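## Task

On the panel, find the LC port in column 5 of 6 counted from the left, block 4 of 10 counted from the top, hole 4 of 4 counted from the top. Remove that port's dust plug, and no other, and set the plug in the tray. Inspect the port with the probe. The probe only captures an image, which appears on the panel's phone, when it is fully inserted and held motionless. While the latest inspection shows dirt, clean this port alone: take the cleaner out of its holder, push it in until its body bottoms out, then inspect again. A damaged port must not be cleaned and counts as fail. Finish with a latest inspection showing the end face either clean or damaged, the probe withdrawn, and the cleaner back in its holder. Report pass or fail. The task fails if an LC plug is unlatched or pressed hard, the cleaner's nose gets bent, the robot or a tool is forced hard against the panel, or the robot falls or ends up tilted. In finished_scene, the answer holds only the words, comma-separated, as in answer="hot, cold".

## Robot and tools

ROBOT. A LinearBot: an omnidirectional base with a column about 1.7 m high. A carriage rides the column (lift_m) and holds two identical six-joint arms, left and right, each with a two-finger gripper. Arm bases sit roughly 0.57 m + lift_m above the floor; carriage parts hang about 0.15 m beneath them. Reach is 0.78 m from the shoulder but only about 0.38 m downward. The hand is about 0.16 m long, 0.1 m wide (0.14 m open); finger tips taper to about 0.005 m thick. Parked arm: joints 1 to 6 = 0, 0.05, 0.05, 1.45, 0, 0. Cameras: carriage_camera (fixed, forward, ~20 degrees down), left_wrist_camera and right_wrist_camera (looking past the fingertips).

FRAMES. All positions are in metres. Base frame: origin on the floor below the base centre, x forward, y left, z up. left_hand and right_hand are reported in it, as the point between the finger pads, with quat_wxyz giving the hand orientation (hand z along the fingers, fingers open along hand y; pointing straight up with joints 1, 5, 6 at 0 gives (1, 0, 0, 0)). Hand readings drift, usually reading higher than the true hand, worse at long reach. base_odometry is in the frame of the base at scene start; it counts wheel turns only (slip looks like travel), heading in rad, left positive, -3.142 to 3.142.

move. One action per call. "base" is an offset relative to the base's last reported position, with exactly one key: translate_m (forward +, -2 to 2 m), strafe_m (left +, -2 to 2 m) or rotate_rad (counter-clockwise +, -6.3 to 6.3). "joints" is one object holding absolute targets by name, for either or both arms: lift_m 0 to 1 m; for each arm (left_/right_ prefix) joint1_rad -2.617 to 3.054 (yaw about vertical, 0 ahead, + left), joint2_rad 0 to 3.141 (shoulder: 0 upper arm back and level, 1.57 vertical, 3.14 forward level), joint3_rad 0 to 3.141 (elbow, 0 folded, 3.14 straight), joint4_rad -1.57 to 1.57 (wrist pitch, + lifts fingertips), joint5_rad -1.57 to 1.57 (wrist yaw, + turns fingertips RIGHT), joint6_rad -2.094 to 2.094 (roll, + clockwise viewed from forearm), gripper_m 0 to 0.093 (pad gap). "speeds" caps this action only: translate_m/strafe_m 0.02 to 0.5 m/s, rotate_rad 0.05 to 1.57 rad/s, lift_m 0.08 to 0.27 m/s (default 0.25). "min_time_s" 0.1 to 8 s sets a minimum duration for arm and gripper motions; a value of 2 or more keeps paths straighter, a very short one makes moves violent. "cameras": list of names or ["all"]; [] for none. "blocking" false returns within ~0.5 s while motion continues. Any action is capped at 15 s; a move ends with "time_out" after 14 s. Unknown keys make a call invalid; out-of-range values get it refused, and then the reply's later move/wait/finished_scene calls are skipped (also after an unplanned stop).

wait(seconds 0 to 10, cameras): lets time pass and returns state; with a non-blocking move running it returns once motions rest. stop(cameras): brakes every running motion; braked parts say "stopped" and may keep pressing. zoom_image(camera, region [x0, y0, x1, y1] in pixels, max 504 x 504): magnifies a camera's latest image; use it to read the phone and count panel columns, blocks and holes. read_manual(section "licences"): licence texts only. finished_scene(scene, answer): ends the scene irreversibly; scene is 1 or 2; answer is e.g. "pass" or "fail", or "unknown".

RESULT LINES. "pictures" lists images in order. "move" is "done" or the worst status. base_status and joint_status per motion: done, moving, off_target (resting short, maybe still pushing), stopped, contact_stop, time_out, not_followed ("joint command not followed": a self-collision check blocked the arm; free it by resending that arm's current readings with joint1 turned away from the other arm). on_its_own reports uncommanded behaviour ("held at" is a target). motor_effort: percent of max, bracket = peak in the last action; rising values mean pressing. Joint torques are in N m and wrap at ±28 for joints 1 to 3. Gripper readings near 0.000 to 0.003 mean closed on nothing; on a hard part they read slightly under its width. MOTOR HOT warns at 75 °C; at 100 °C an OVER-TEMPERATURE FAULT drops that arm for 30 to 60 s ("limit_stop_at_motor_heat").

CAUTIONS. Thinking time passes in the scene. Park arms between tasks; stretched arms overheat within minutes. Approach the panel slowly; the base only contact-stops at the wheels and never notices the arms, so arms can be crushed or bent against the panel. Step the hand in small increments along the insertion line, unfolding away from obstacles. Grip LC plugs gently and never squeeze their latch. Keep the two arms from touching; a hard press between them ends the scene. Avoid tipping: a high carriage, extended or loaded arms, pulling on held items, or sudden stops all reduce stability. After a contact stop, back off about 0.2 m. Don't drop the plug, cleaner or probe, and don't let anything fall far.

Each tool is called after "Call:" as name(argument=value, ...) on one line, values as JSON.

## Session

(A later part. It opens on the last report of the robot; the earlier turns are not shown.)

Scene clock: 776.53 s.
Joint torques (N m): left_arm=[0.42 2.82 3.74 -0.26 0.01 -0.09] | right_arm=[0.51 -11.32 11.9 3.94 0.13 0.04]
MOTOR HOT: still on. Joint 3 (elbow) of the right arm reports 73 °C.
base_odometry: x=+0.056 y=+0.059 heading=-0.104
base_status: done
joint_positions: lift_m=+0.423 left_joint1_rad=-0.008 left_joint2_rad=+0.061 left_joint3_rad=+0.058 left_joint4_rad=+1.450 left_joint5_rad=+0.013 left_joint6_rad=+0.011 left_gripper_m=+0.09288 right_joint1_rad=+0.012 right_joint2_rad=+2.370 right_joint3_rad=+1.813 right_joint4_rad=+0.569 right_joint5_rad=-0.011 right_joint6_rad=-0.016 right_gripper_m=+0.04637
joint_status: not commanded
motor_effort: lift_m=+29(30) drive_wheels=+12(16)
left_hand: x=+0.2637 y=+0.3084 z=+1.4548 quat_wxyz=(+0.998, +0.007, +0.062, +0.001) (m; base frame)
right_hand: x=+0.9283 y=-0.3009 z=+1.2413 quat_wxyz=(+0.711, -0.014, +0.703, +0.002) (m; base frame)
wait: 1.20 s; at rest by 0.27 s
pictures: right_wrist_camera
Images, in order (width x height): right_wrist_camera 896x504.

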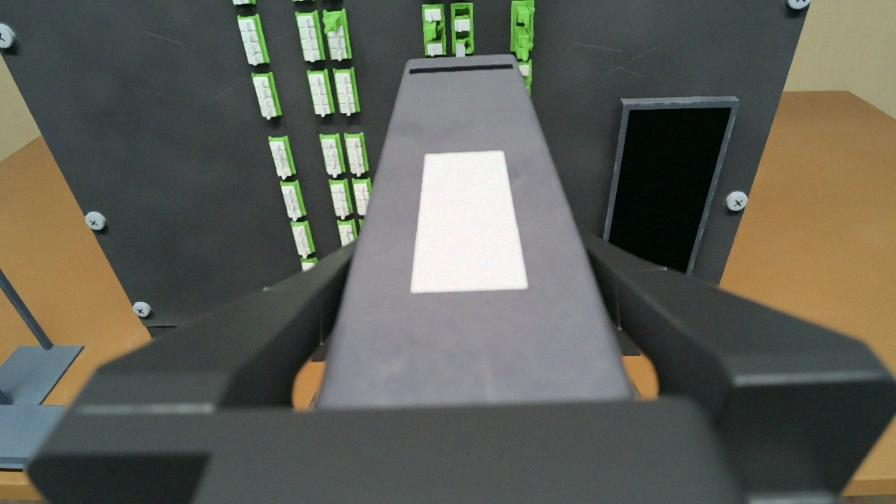

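Call:
move(joints={"right_joint4_rad": 0.700}, min_time_s=0.5)

Call:
move(base={"translate_m": 0.002}, speeds={"translate_m": 0.02})

Call:
wait(seconds=1.2, cameras=["right_wrist_camera"])

Call:
zoom_image(camera="right_wrist_camera", region=[440, 10, 480, 60])

Scene clock: 778.00 s.
Joint torques (N m): left_arm=[0.42 2.82 3.74 -0.26 0.02 -0.09] | right_arm=[0.54 -11.26 11.93 4.27 0.13 0.04]
move: off_target
MOTOR HOT: cleared for the motors of the right arm.
base_odometry: x=+0.056 y=+0.059 heading=-0.104
base_status: not commanded
joint_positions: lift_m=+0.423 left_joint1_rad=-0.008 left_joint2_rad=+0.061 left_joint3_rad=+0.058 left_joint4_rad=+1.450 left_joint5_rad=+0.013 left_joint6_rad=+0.011 left_gripper_m=+0.09288 right_joint1_rad=+0.012 right_joint2_rad=+2.370 right_joint3_rad=+1.813 right_joint4_rad=+0.571 right_joint5_rad=-0.011 right_joint6_rad=-0.016 right_gripper_m=+0.04637
joint_status: right_joint4_rad off_target (ended at +0.571, target +0.700)
motor_effort: lift_m=+29(30) drive_wheels=+12(12)
left_hand: x=+0.2637 y=+0.3084 z=+1.4548 quat_wxyz=(+0.998, +0.007, +0.062, +0.001) (m; base frame)
right_hand: x=+0.9283 y=-0.3009 z=+1.2419 quat_wxyz=(+0.712, -0.014, +0.702, +0.002) (m; base frame)
pictures: none

Scene clock: 778.50 s.
Joint torques (N m): left_arm=[0.4 2.82 3.74 -0.26 0.02 -0.09] | right_arm=[0.53 -11.14 12.46 4.18 0.15 0.03]
move: done
base_odometry: x=+0.058 y=+0.058 heading=-0.104
base_status: done
joint_positions: lift_m=+0.423 left_joint1_rad=-0.008 left_joint2_rad=+0.061 left_joint3_rad=+0.058 left_joint4_rad=+1.450 left_joint5_rad=+0.013 left_joint6_rad=+0.011 left_gripper_m=+0.09288 right_joint1_rad=+0.012 right_joint2_rad=+2.369 right_joint3_rad=+1.806 right_joint4_rad=+0.578 right_joint5_rad=-0.012 right_joint6_rad=-0.016 right_gripper_m=+0.04637
joint_status: not commanded
motor_effort: lift_m=+29(30) drive_wheels=+13(17)
left_hand: x=+0.2636 y=+0.3084 z=+1.4548 quat_wxyz=(+0.998, +0.007, +0.062, +0.001) (m; base frame)
right_hand: x=+0.9276 y=-0.3007 z=+1.2415 quat_wxyz=(+0.712, -0.014, +0.702, +0.003) (m; base frame)
pictures: none

Scene clock: 779.70 s.
Joint torques (N m): left_arm=[0.42 2.82 3.73 -0.26 0.02 -0.09] | right_arm=[0.59 -11.17 12.44 4.19 0.15 0.03]
base_odometry: x=+0.058 y=+0.058 heading=-0.104
base_status: done
joint_positions: lift_m=+0.423 left_joint1_rad=-0.008 left_joint2_rad=+0.061 left_joint3_rad=+0.058 left_joint4_rad=+1.450 left_joint5_rad=+0.013 left_joint6_rad=+0.011 left_gripper_m=+0.09288 right_joint1_rad=+0.012 right_joint2_rad=+2.369 right_joint3_rad=+1.806 right_joint4_rad=+0.578 right_joint5_rad=-0.012 right_joint6_rad=-0.016 right_gripper_m=+0.04637
joint_status: not commanded
motor_effort: lift_m=+30(30) drive_wheels=+12(17)
left_hand: x=+0.2636 y=+0.3084 z=+1.4548 quat_wxyz=(+0.998, +0.007, +0.062, +0.001) (m; base frame)
right_hand: x=+0.9276 y=-0.3007 z=+1.2415 quat_wxyz=(+0.712, -0.014, +0.702, +0.003) (m; base frame)
wait: 1.20 s; at rest by 0.27 s
pictures: right_wrist_camera
Images, in order (width x height): right_wrist_camera 896x504.

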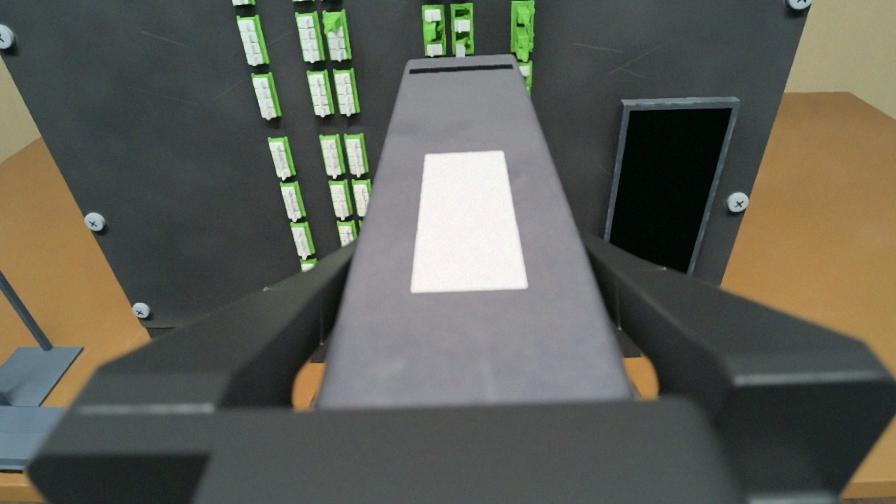

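Scaled by 10.080 from the camera's 896x504 image, which has a finer 1280x720 frame.

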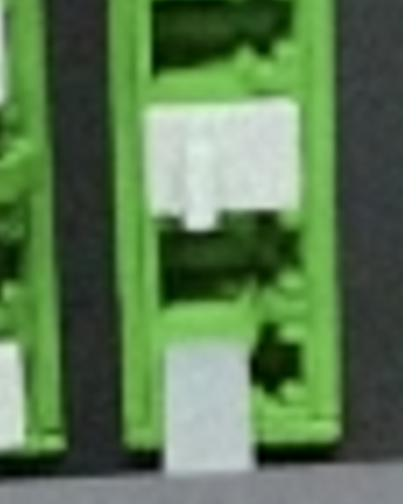

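Call:
move(joints={"right_joint4_rad": 0.725, "right_joint5_rad": 0.012}, min_time_s=0.5)

Call:
move(base={"translate_m": 0.002}, speeds={"translate_m": 0.02})

Call:
wait(seconds=1.2, cameras=["right_wrist_camera"])

Call:
zoom_image(camera="right_wrist_camera", region=[440, 10, 480, 60])

Scene clock: 780.90 s.
Joint torques (N m): left_arm=[0.42 2.82 3.73 -0.26 0.02 -0.09] | right_arm=[0.53 -11.17 12.46 4.47 0.21 0.03]
move: off_target
base_odometry: x=+0.058 y=+0.058 heading=-0.104
base_status: not commanded
joint_positions: lift_m=+0.423 left_joint1_rad=-0.008 left_joint2_rad=+0.061 left_joint3_rad=+0.058 left_joint4_rad=+1.450 left_joint5_rad=+0.013 left_joint6_rad=+0.011 left_gripper_m=+0.09288 right_joint1_rad=+0.012 right_joint2_rad=+2.369 right_joint3_rad=+1.806 right_joint4_rad=+0.580 right_joint5_rad=-0.012 right_joint6_rad=-0.016 right_gripper_m=+0.04637
joint_status: right_joint4_rad off_target (ended at +0.580, target +0.725); the others done
motor_effort: lift_m=+29(30) drive_wheels=+13(13)
left_hand: x=+0.2636 y=+0.3084 z=+1.4548 quat_wxyz=(+0.998, +0.007, +0.062, +0.001) (m; base frame)
right_hand: x=+0.9276 y=-0.3007 z=+1.2420 quat_wxyz=(+0.713, -0.014, +0.701, +0.003) (m; base frame)
pictures: none

Scene clock: 781.43 s.
Joint torques (N m): left_arm=[0.4 2.81 3.77 -0.26 0.02 -0.09] | right_arm=[0.39 -11.07 12.94 4.36 0.2 0]
move: done
base_odometry: x=+0.059 y=+0.058 heading=-0.105
base_status: done
joint_positions: lift_m=+0.423 left_joint1_rad=-0.008 left_joint2_rad=+0.061 left_joint3_rad=+0.058 left_joint4_rad=+1.450 left_joint5_rad=+0.013 left_joint6_rad=+0.011 left_gripper_m=+0.09288 right_joint1_rad=+0.012 right_joint2_rad=+2.368 right_joint3_rad=+1.801 right_joint4_rad=+0.588 right_joint5_rad=-0.012 right_joint6_rad=-0.015 right_gripper_m=+0.04637
joint_status: not commanded
motor_effort: lift_m=+29(30) drive_wheels=+11(17)
left_hand: x=+0.2635 y=+0.3085 z=+1.4548 quat_wxyz=(+0.998, +0.007, +0.061, +0.001) (m; base frame)
right_hand: x=+0.9271 y=-0.3006 z=+1.2415 quat_wxyz=(+0.714, -0.014, +0.700, +0.003) (m; base frame)
pictures: none

Scene clock: 782.63 s.
Joint torques (N m): left_arm=[0.42 2.82 3.73 -0.26 0.02 -0.09] | right_arm=[0.49 -11.12 12.94 4.38 0.18 0.03]
base_odometry: x=+0.059 y=+0.058 heading=-0.105
base_status: done
joint_positions: lift_m=+0.423 left_joint1_rad=-0.008 left_joint2_rad=+0.061 left_joint3_rad=+0.058 left_joint4_rad=+1.450 left_joint5_rad=+0.013 left_joint6_rad=+0.011 left_gripper_m=+0.09288 right_joint1_rad=+0.012 right_joint2_rad=+2.368 right_joint3_rad=+1.801 right_joint4_rad=+0.588 right_joint5_rad=-0.012 right_joint6_rad=-0.015 right_gripper_m=+0.04637
joint_status: not commanded
motor_effort: lift_m=+29(30) drive_wheels=+11(17)
left_hand: x=+0.2635 y=+0.3085 z=+1.4548 quat_wxyz=(+0.998, +0.007, +0.061, +0.001) (m; base frame)
right_hand: x=+0.9271 y=-0.3006 z=+1.2415 quat_wxyz=(+0.714, -0.014, +0.700, +0.003) (m; base frame)
wait: 1.20 s; at rest by 0.27 s
pictures: right_wrist_camera
Images, in order (width x height): right_wrist_camera 896x504.

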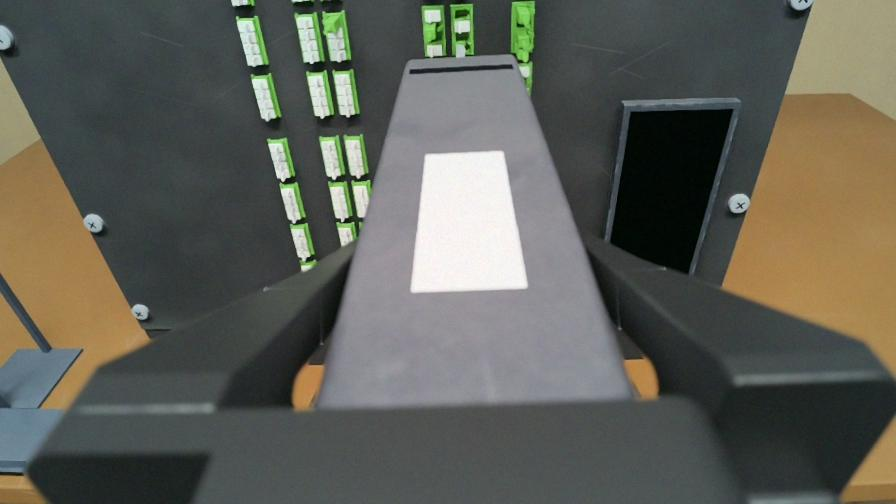

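Scaled by 10.080 from the camera's 896x504 image, which has a finer 1280x720 frame.

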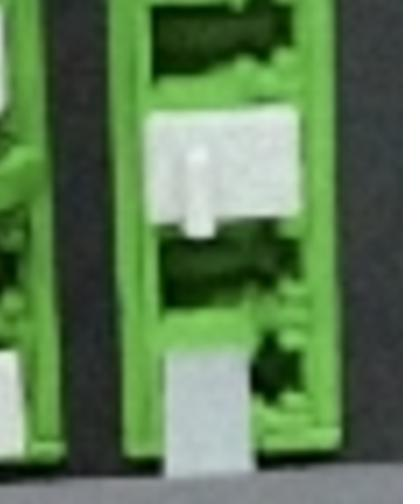

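Call:
move(joints={"right_joint4_rad": 0.750, "right_joint5_rad": 0.012}, min_time_s=0.5)

Call:
move(base={"translate_m": 0.002}, speeds={"translate_m": 0.02})

Call:
wait(seconds=1.2, cameras=["right_wrist_camera"])

Call:
zoom_image(camera="right_wrist_camera", region=[440, 10, 480, 60])

Scene clock: 783.77 s.
Joint torques (N m): left_arm=[0.43 2.82 3.74 -0.26 0.02 -0.09] | right_arm=[0.53 -11.1 12.85 4.64 0.2 0.03]
move: off_target
base_odometry: x=+0.059 y=+0.058 heading=-0.105
base_status: not commanded
joint_positions: lift_m=+0.423 left_joint1_rad=-0.008 left_joint2_rad=+0.061 left_joint3_rad=+0.058 left_joint4_rad=+1.450 left_joint5_rad=+0.013 left_joint6_rad=+0.011 left_gripper_m=+0.09288 right_joint1_rad=+0.012 right_joint2_rad=+2.368 right_joint3_rad=+1.801 right_joint4_rad=+0.590 right_joint5_rad=-0.012 right_joint6_rad=-0.015 right_gripper_m=+0.04637
joint_status: right_joint4_rad off_target (ended at +0.590, target +0.750); the others done
motor_effort: lift_m=+30(30) drive_wheels=+11(12)
left_hand: x=+0.2635 y=+0.3085 z=+1.4548 quat_wxyz=(+0.998, +0.007, +0.061, +0.001) (m; base frame)
right_hand: x=+0.9271 y=-0.3006 z=+1.2420 quat_wxyz=(+0.715, -0.014, +0.699, +0.003) (m; base frame)
pictures: none

Scene clock: 784.30 s.
Joint torques (N m): left_arm=[0.42 2.82 3.71 -0.26 0.02 -0.09] | right_arm=[0.5 -11.03 13.23 4.53 0.24 0.01]
move: done
base_odometry: x=+0.061 y=+0.058 heading=-0.105
base_status: done
joint_positions: lift_m=+0.423 left_joint1_rad=-0.008 left_joint2_rad=+0.061 left_joint3_rad=+0.058 left_joint4_rad=+1.451 left_joint5_rad=+0.013 left_joint6_rad=+0.011 left_gripper_m=+0.09288 right_joint1_rad=+0.012 right_joint2_rad=+2.368 right_joint3_rad=+1.796 right_joint4_rad=+0.597 right_joint5_rad=-0.013 right_joint6_rad=-0.014 right_gripper_m=+0.04637
joint_status: not commanded
motor_effort: lift_m=+29(30) drive_wheels=+12(16)
left_hand: x=+0.2634 y=+0.3085 z=+1.4548 quat_wxyz=(+0.998, +0.007, +0.061, +0.001) (m; base frame)
right_hand: x=+0.9267 y=-0.3005 z=+1.2415 quat_wxyz=(+0.716, -0.014, +0.698, +0.004) (m; base frame)
pictures: none

Scene clock: 785.50 s.
Joint torques (N m): left_arm=[0.42 2.82 3.74 -0.27 0.02 -0.09] | right_arm=[0.49 -11.1 13.27 4.54 0.2 0.01]
base_odometry: x=+0.061 y=+0.058 heading=-0.105
base_status: done
joint_positions: lift_m=+0.423 left_joint1_rad=-0.008 left_joint2_rad=+0.061 left_joint3_rad=+0.058 left_joint4_rad=+1.451 left_joint5_rad=+0.013 left_joint6_rad=+0.011 left_gripper_m=+0.09288 right_joint1_rad=+0.012 right_joint2_rad=+2.368 right_joint3_rad=+1.796 right_joint4_rad=+0.597 right_joint5_rad=-0.013 right_joint6_rad=-0.014 right_gripper_m=+0.04637
joint_status: not commanded
motor_effort: lift_m=+30(30) drive_wheels=+12(16)
left_hand: x=+0.2634 y=+0.3085 z=+1.4548 quat_wxyz=(+0.998, +0.007, +0.061, +0.001) (m; base frame)
right_hand: x=+0.9267 y=-0.3005 z=+1.2415 quat_wxyz=(+0.716, -0.014, +0.698, +0.004) (m; base frame)
wait: 1.20 s; at rest by 0.27 s
pictures: right_wrist_camera
Images, in order (width x height): right_wrist_camera 896x504.

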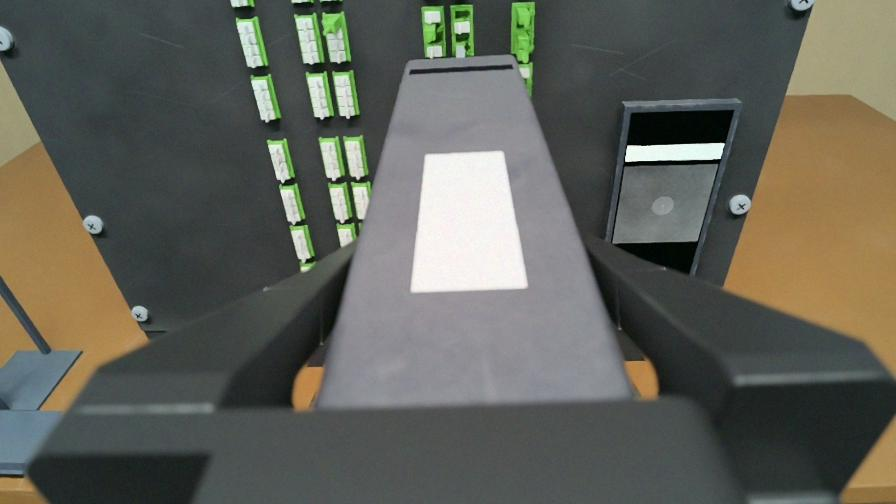

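Scaled by 10.080 from the camera's 896x504 image, which has a finer 1280x720 frame.

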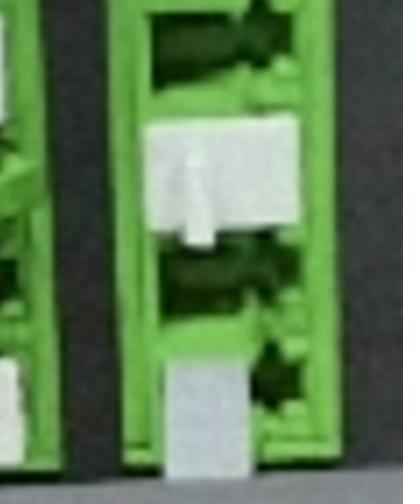

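Picture taken.

Call:
zoom_image(camera="right_wrist_camera", region=[605, 130, 735, 250])

Call:
zoom_image(camera="right_wrist_camera", region=[640, 184, 685, 226])

Scaled by 3.877 from the camera's 896x504 image, which has a finer 1280x720 frame.

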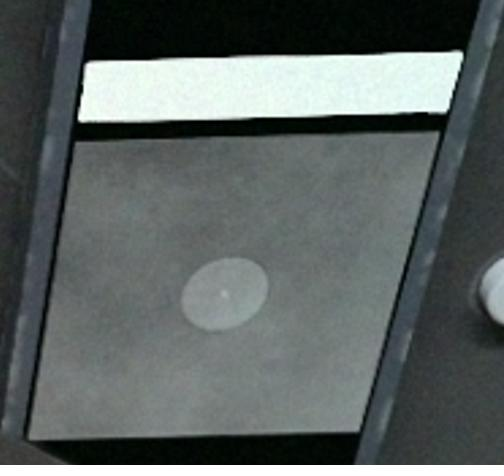

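Scaled by 11.200 from the camera's 896x504 image, which has a finer 1280x720 frame.

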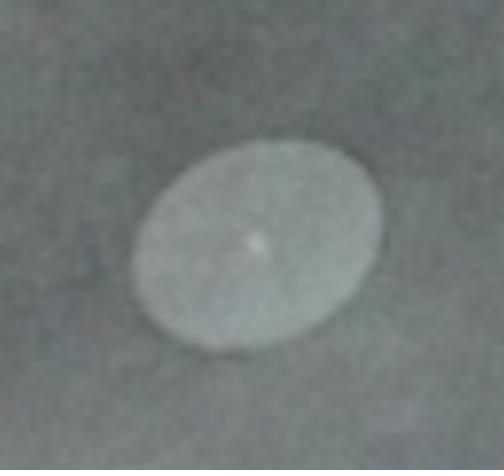

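Call:
zoom_image(camera="right_wrist_camera", region=[620, 135, 680, 170])

Call:
zoom_image(camera="right_wrist_camera", region=[670, 135, 730, 170])

Call:
zoom_image(camera="right_wrist_camera", region=[650, 192, 676, 218])

Scaled by 8.400 from the camera's 896x504 image, which has a finer 1280x720 frame.

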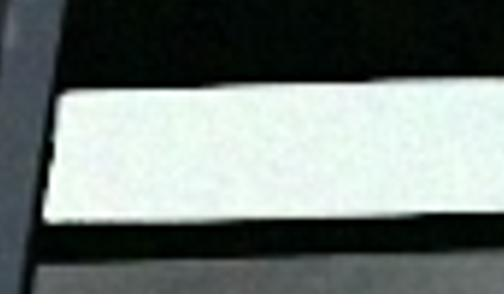

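Scaled by 8.400 from the camera's 896x504 image, which has a finer 1280x720 frame.

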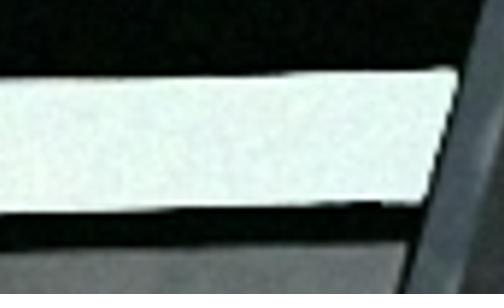

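Scaled by 19.385 from the camera's 896x504 image, which has a finer 1280x720 frame.

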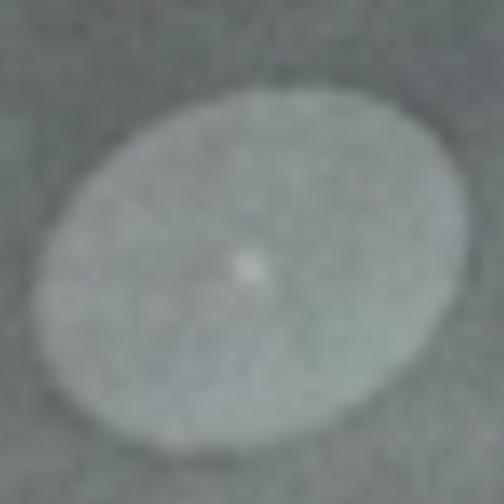

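Call:
move(base={"translate_m": -0.008}, speeds={"translate_m": 0.02})

Call:
move(joints={"right_joint2_rad": 2.382, "right_joint3_rad": 1.865, "right_joint4_rad": 0.650, "right_joint5_rad": 0.004}, min_time_s=0.7, cameras=["right_wrist_camera"])

Call:
move(base={"translate_m": -0.03}, speeds={"translate_m": 0.03}, cameras=["right_wrist_camera"])

Scene clock: 787.40 s.
Joint torques (N m): left_arm=[0.4 2.82 3.79 -0.27 0.02 -0.09] | right_arm=[0.49 -13.81 12.03 4.11 0.04 0.01]
move: done
base_odometry: x=+0.053 y=+0.059 heading=-0.105
base_status: done
joint_positions: lift_m=+0.423 left_joint1_rad=-0.008 left_joint2_rad=+0.061 left_joint3_rad=+0.058 left_joint4_rad=+1.451 left_joint5_rad=+0.013 left_joint6_rad=+0.011 left_gripper_m=+0.09288 right_joint1_rad=+0.012 right_joint2_rad=+2.396 right_joint3_rad=+1.811 right_joint4_rad=+0.632 right_joint5_rad=+0.001 right_joint6_rad=-0.014 right_gripper_m=+0.04637
joint_status: not commanded
motor_effort: lift_m=+30(30) drive_wheels=-3(8)
left_hand: x=+0.2637 y=+0.3085 z=+1.4546 quat_wxyz=(+0.998, +0.007, +0.062, +0.001) (m; base frame)
right_hand: x=+0.9305 y=-0.3030 z=+1.2390 quat_wxyz=(+0.724, -0.008, +0.690, -0.001) (m; base frame)
pictures: none

Scene clock: 788.40 s.
Joint torques (N m): left_arm=[0.42 2.81 3.79 -0.26 0.02 -0.09] | right_arm=[0.44 -15.51 10.99 3.15 -0.06 0]
move: done
base_odometry: x=+0.053 y=+0.059 heading=-0.105
base_status: not commanded
joint_positions: lift_m=+0.423 left_joint1_rad=-0.008 left_joint2_rad=+0.061 left_joint3_rad=+0.058 left_joint4_rad=+1.451 left_joint5_rad=+0.013 left_joint6_rad=+0.011 left_gripper_m=+0.09288 right_joint1_rad=+0.012 right_joint2_rad=+2.396 right_joint3_rad=+1.819 right_joint4_rad=+0.613 right_joint5_rad=+0.001 right_joint6_rad=-0.014 right_gripper_m=+0.04637
joint_status: all done
motor_effort: lift_m=+29(30) drive_wheels=+3(4)
left_hand: x=+0.2637 y=+0.3085 z=+1.4546 quat_wxyz=(+0.998, +0.007, +0.062, +0.001) (m; base frame)
right_hand: x=+0.9312 y=-0.3029 z=+1.2377 quat_wxyz=(+0.720, -0.008, +0.694, -0.001) (m; base frame)
pictures: right_wrist_camera
Images, in order (width x height): right_wrist_camera 896x504.

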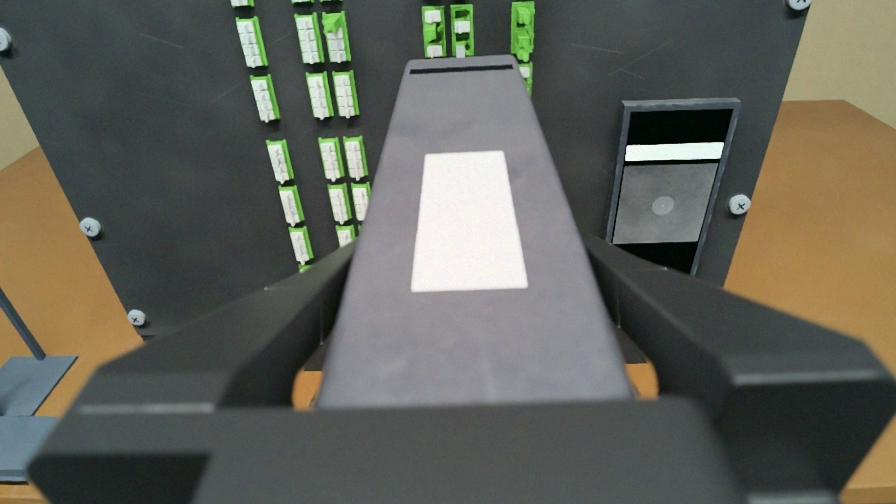

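Scene clock: 789.97 s.
Joint torques (N m): left_arm=[0.42 2.77 3.85 -0.25 0.02 -0.09] | right_arm=[0.5 -15.51 10.97 3.52 -0.06 0.02]
move: done
base_odometry: x=+0.023 y=+0.062 heading=-0.104
base_status: done
joint_positions: lift_m=+0.423 left_joint1_rad=-0.008 left_joint2_rad=+0.061 left_joint3_rad=+0.058 left_joint4_rad=+1.451 left_joint5_rad=+0.013 left_joint6_rad=+0.011 left_gripper_m=+0.09288 right_joint1_rad=+0.012 right_joint2_rad=+2.396 right_joint3_rad=+1.819 right_joint4_rad=+0.584 right_joint5_rad=+0.001 right_joint6_rad=-0.014 right_gripper_m=+0.04637
joint_status: not commanded
motor_effort: lift_m=+30(30) drive_wheels=-3(10)
left_hand: x=+0.2636 y=+0.3085 z=+1.4546 quat_wxyz=(+0.998, +0.007, +0.061, +0.001) (m; base frame)
right_hand: x=+0.9314 y=-0.3029 z=+1.2305 quat_wxyz=(+0.709, -0.009, +0.705, -0.001) (m; base frame)
pictures: right_wrist_camera
Images, in order (width x height): right_wrist_camera 896x504.

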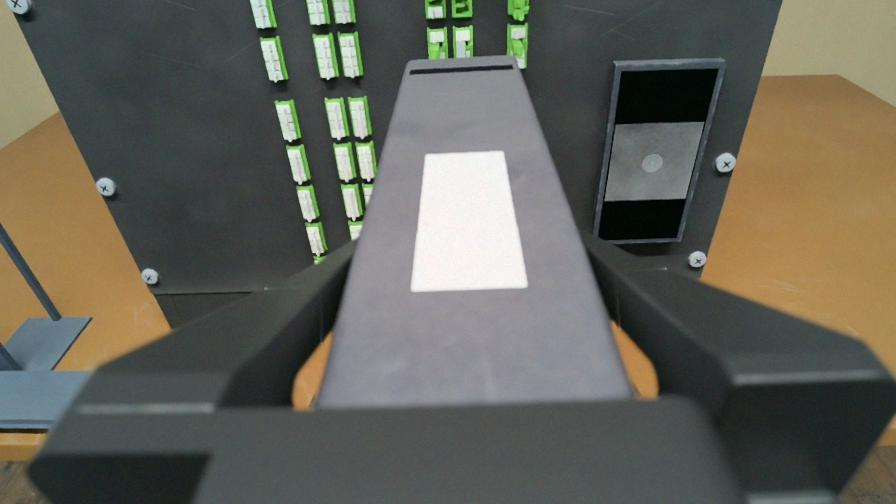

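Call:
move(base={"translate_m": -0.13}, speeds={"translate_m": 0.1})

Call:
move(joints={"right_joint1_rad": 0.07, "right_joint2_rad": 1.87, "right_joint3_rad": 1.125, "right_joint4_rad": 0.865}, min_time_s=1.5)

Call:
move(joints={"right_joint1_rad": 0, "right_joint2_rad": 0.05, "right_joint3_rad": 0.05, "right_joint4_rad": 1.45, "right_joint5_rad": 0, "lift_m": 0.35}, base={"translate_m": -0.13}, speeds={"translate_m": 0.15}, min_time_s=2)

Call:
move(base={"strafe_m": -0.62}, speeds={"strafe_m": 0.25}, cameras=["carriage_camera"])

Scene clock: 793.87 s.
Joint torques (N m): left_arm=[0.42 2.81 3.78 -0.27 0.03 -0.09] | right_arm=[0.53 -15.66 10.84 3.52 -0.05 0.01]
move: done
base_odometry: x=-0.106 y=+0.075 heading=-0.104
base_status: done
joint_positions: lift_m=+0.423 left_joint1_rad=-0.008 left_joint2_rad=+0.061 left_joint3_rad=+0.058 left_joint4_rad=+1.451 left_joint5_rad=+0.012 left_joint6_rad=+0.011 left_gripper_m=+0.09288 right_joint1_rad=+0.012 right_joint2_rad=+2.396 right_joint3_rad=+1.819 right_joint4_rad=+0.582 right_joint5_rad=+0.001 right_joint6_rad=-0.014 right_gripper_m=+0.04637
joint_status: not commanded
motor_effort: lift_m=+30(30) drive_wheels=-1(9)
left_hand: x=+0.2637 y=+0.3087 z=+1.4546 quat_wxyz=(+0.998, +0.007, +0.062, +0.001) (m; base frame)
right_hand: x=+0.9314 y=-0.3029 z=+1.2301 quat_wxyz=(+0.709, -0.009, +0.705, -0.001) (m; base frame)
pictures: none

Scene clock: 795.67 s.
Joint torques (N m): left_arm=[0.42 2.82 3.79 -0.26 0.03 -0.09] | right_arm=[0.94 -15.58 6.8 3.63 -0.05 0.02]
move: off_target
MOTOR HOT: joint 2 (shoulder) of the right arm reports 75 °C; the controller stops that arm at 100 °C. To cool a motor, set the load down, stop pushing, or move to a pose that needs little force.
base_odometry: x=-0.106 y=+0.075 heading=-0.104
base_status: not commanded
joint_positions: lift_m=+0.423 left_joint1_rad=-0.008 left_joint2_rad=+0.061 left_joint3_rad=+0.058 left_joint4_rad=+1.451 left_joint5_rad=+0.012 left_joint6_rad=+0.011 left_gripper_m=+0.09288 right_joint1_rad=+0.064 right_joint2_rad=+1.931 right_joint3_rad=+1.125 right_joint4_rad=+0.786 right_joint5_rad=+0.002 right_joint6_rad=-0.014 right_gripper_m=+0.04637
joint_status: right_joint4_rad off_target (ended at +0.786, target +0.865); the others done
motor_effort: lift_m=+30(30) drive_wheels=-1(1)
left_hand: x=+0.2637 y=+0.3087 z=+1.4546 quat_wxyz=(+0.998, +0.007, +0.062, +0.001) (m; base frame)
right_hand: x=+0.8042 y=-0.2745 z=+1.2404 quat_wxyz=(+0.700, -0.027, +0.713, +0.017) (m; base frame)
pictures: none

Scene clock: 797.97 s.
Joint torques (N m): left_arm=[0.42 2.89 4.16 -0.25 0.03 -0.09] | right_arm=[-0.34 3.52 5.16 0.25 -0.11 0.03]
move: done
MOTOR HOT: still on. Joint 2 (shoulder) of the right arm reports 73 °C.
base_odometry: x=-0.235 y=+0.089 heading=-0.104
base_status: done
joint_positions: lift_m=+0.350 left_joint1_rad=-0.008 left_joint2_rad=+0.060 left_joint3_rad=+0.053 left_joint4_rad=+1.451 left_joint5_rad=+0.012 left_joint6_rad=+0.011 left_gripper_m=+0.09288 right_joint1_rad=+0.006 right_joint2_rad=+0.062 right_joint3_rad=+0.054 right_joint4_rad=+1.431 right_joint5_rad=+0.002 right_joint6_rad=-0.014 right_gripper_m=+0.04637
joint_status: all done
motor_effort: lift_m=+26(28) drive_wheels=-1(9)
left_hand: x=+0.2649 y=+0.3086 z=+1.3801 quat_wxyz=(+0.998, +0.007, +0.064, +0.001) (m; base frame)
right_hand: x=+0.2698 y=-0.3110 z=+1.3799 quat_wxyz=(+0.997, +0.000, +0.074, -0.004) (m; base frame)
pictures: none

Scene clock: 801.83 s.
Joint torques (N m): left_arm=[0.34 2.88 4.16 -0.26 0.04 -0.09] | right_arm=[-0.27 3.54 5.14 0.2 -0.05 0.02]
move: done
MOTOR HOT: cleared for the motors of the right arm.
base_odometry: x=-0.300 y=-0.528 heading=-0.105
base_status: done
joint_positions: lift_m=+0.350 left_joint1_rad=-0.007 left_joint2_rad=+0.060 left_joint3_rad=+0.053 left_joint4_rad=+1.451 left_joint5_rad=+0.011 left_joint6_rad=+0.011 left_gripper_m=+0.09288 right_joint1_rad=+0.005 right_joint2_rad=+0.062 right_joint3_rad=+0.054 right_joint4_rad=+1.432 right_joint5_rad=+0.001 right_joint6_rad=-0.014 right_gripper_m=+0.04637
joint_status: not commanded
motor_effort: lift_m=+26(26) drive_wheels=-1(9)
left_hand: x=+0.2649 y=+0.3088 z=+1.3801 quat_wxyz=(+0.998, +0.006, +0.064, +0.002) (m; base frame)
right_hand: x=+0.2697 y=-0.3109 z=+1.3799 quat_wxyz=(+0.997, +0.000, +0.073, -0.004) (m; base frame)
pictures: carriage_camera
Images, in order (width x height): carriage_camera 896x504.

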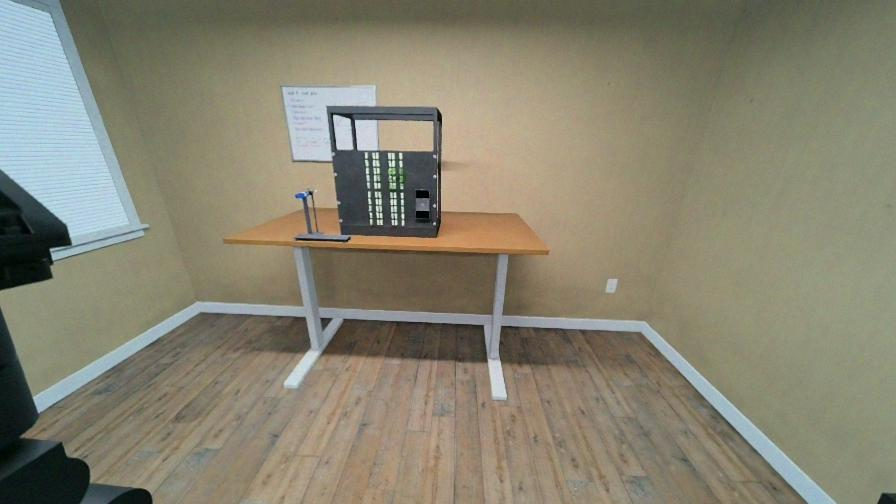

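Call:
move(base={"translate_m": 0.28}, speeds={"translate_m": 0.2})

Call:
move(joints={"left_joint1_rad": -0.24, "left_joint2_rad": 2.66, "left_joint3_rad": 1.75, "left_joint4_rad": 1.44, "left_joint5_rad": -0.20, "left_joint6_rad": 0}, min_time_s=2.5)

Call:
move(base={"translate_m": 0.16}, speeds={"translate_m": 0.08}, cameras=["left_wrist_camera"])

Scene clock: 804.80 s.
Joint torques (N m): left_arm=[0.34 2.85 4.16 -0.26 0.03 -0.09] | right_arm=[-0.21 3.55 4.94 0.08 -0.11 0.02]
move: done
base_odometry: x=-0.022 y=-0.558 heading=-0.105
base_status: done
joint_positions: lift_m=+0.350 left_joint1_rad=-0.007 left_joint2_rad=+0.060 left_joint3_rad=+0.053 left_joint4_rad=+1.451 left_joint5_rad=+0.011 left_joint6_rad=+0.011 left_gripper_m=+0.09288 right_joint1_rad=+0.005 right_joint2_rad=+0.062 right_joint3_rad=+0.054 right_joint4_rad=+1.437 right_joint5_rad=+0.001 right_joint6_rad=-0.014 right_gripper_m=+0.04637
joint_status: not commanded
motor_effort: lift_m=+26(26) drive_wheels=-4(10)
left_hand: x=+0.2647 y=+0.3088 z=+1.3801 quat_wxyz=(+0.998, +0.006, +0.063, +0.002) (m; base frame)
right_hand: x=+0.2683 y=-0.3110 z=+1.3801 quat_wxyz=(+0.997, +0.000, +0.071, -0.004) (m; base frame)
pictures: none

Scene clock: 807.60 s.
Joint torques (N m): left_arm=[-0.8 -12.56 6.3 1.38 0.06 -0.08] | right_arm=[-0.2 3.54 5.16 0.11 -0.11 0.02]
move: done
base_odometry: x=-0.022 y=-0.558 heading=-0.105
base_status: not commanded
joint_positions: lift_m=+0.350 left_joint1_rad=-0.234 left_joint2_rad=+2.635 left_joint3_rad=+1.731 left_joint4_rad=+1.442 left_joint5_rad=-0.185 left_joint6_rad=+0.011 left_gripper_m=+0.09288 right_joint1_rad=+0.005 right_joint2_rad=+0.062 right_joint3_rad=+0.054 right_joint4_rad=+1.437 right_joint5_rad=+0.001 right_joint6_rad=-0.014 right_gripper_m=+0.04637
joint_status: all done
motor_effort: lift_m=+26(26) drive_wheels=-4(4)
left_hand: x=+0.8808 y=+0.1893 z=+1.1586 quat_wxyz=(+0.866, -0.020, +0.498, -0.051) (m; base frame)
right_hand: x=+0.2683 y=-0.3110 z=+1.3801 quat_wxyz=(+0.997, +0.000, +0.071, -0.004) (m; base frame)
pictures: none

Scene clock: 810.33 s.
Joint torques (N m): left_arm=[-0.72 -12.57 6.31 1.37 0.06 -0.08] | right_arm=[-0.23 3.59 5.23 0.01 -0.08 0.01]
move: done
base_odometry: x=+0.137 y=-0.575 heading=-0.106
base_status: done
joint_positions: lift_m=+0.350 left_joint1_rad=-0.235 left_joint2_rad=+2.635 left_joint3_rad=+1.731 left_joint4_rad=+1.443 left_joint5_rad=-0.185 left_joint6_rad=+0.011 left_gripper_m=+0.09288 right_joint1_rad=+0.005 right_joint2_rad=+0.062 right_joint3_rad=+0.054 right_joint4_rad=+1.440 right_joint5_rad=+0.001 right_joint6_rad=-0.014 right_gripper_m=+0.04637
joint_status: not commanded
motor_effort: lift_m=+26(26) drive_wheels=+3(11)
left_hand: x=+0.8806 y=+0.1885 z=+1.1587 quat_wxyz=(+0.866, -0.020, +0.497, -0.051) (m; base frame)
right_hand: x=+0.2677 y=-0.3109 z=+1.3802 quat_wxyz=(+0.998, +0.000, +0.069, -0.004) (m; base frame)
pictures: left_wrist_camera
Images, in order (width x height): left_wrist_camera 896x504.

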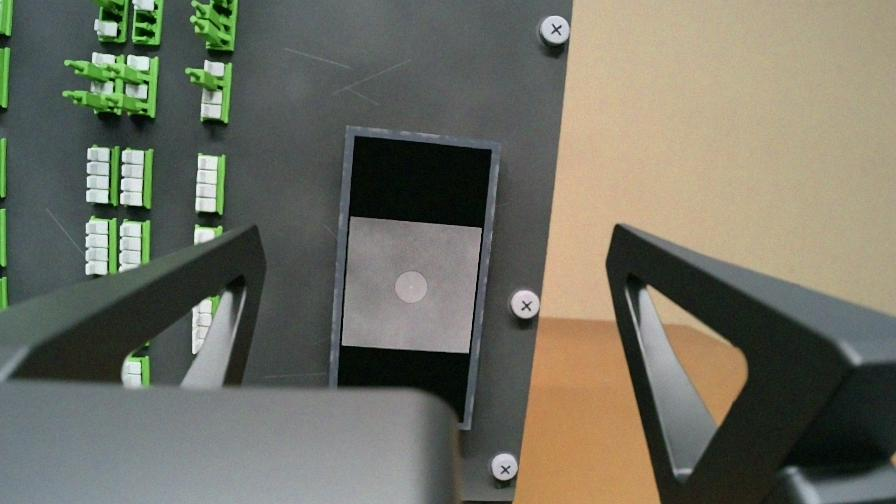

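Call:
zoom_image(camera="left_wrist_camera", region=[390, 265, 434, 309])

Call:
zoom_image(camera="left_wrist_camera", region=[335, 210, 490, 360])

Scaled by 11.455 from the camera's 896x504 image, which has a finer 1280x720 frame.

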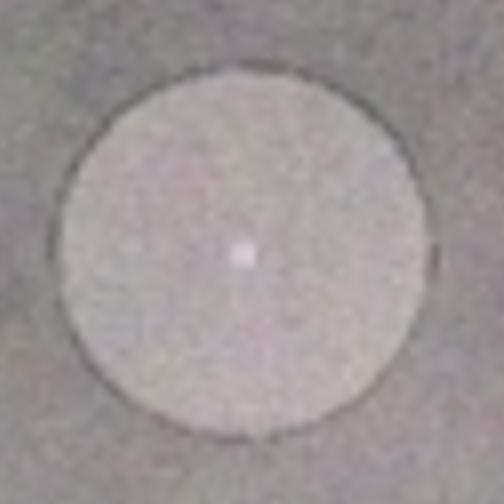

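Scaled by 3.252 from the camera's 896x504 image, which has a finer 1280x720 frame.

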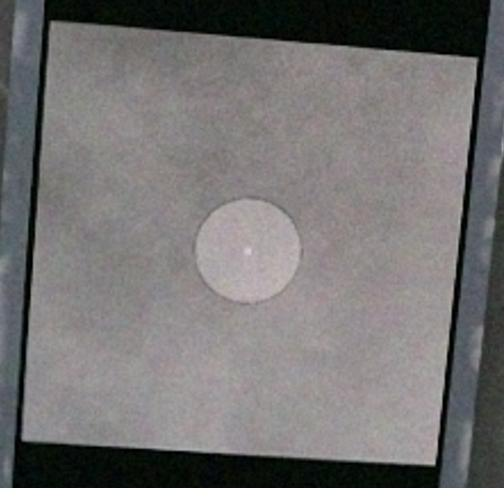

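Call:
finished_scene(scene=1, answer="pass")

The scene is finished: the task was done.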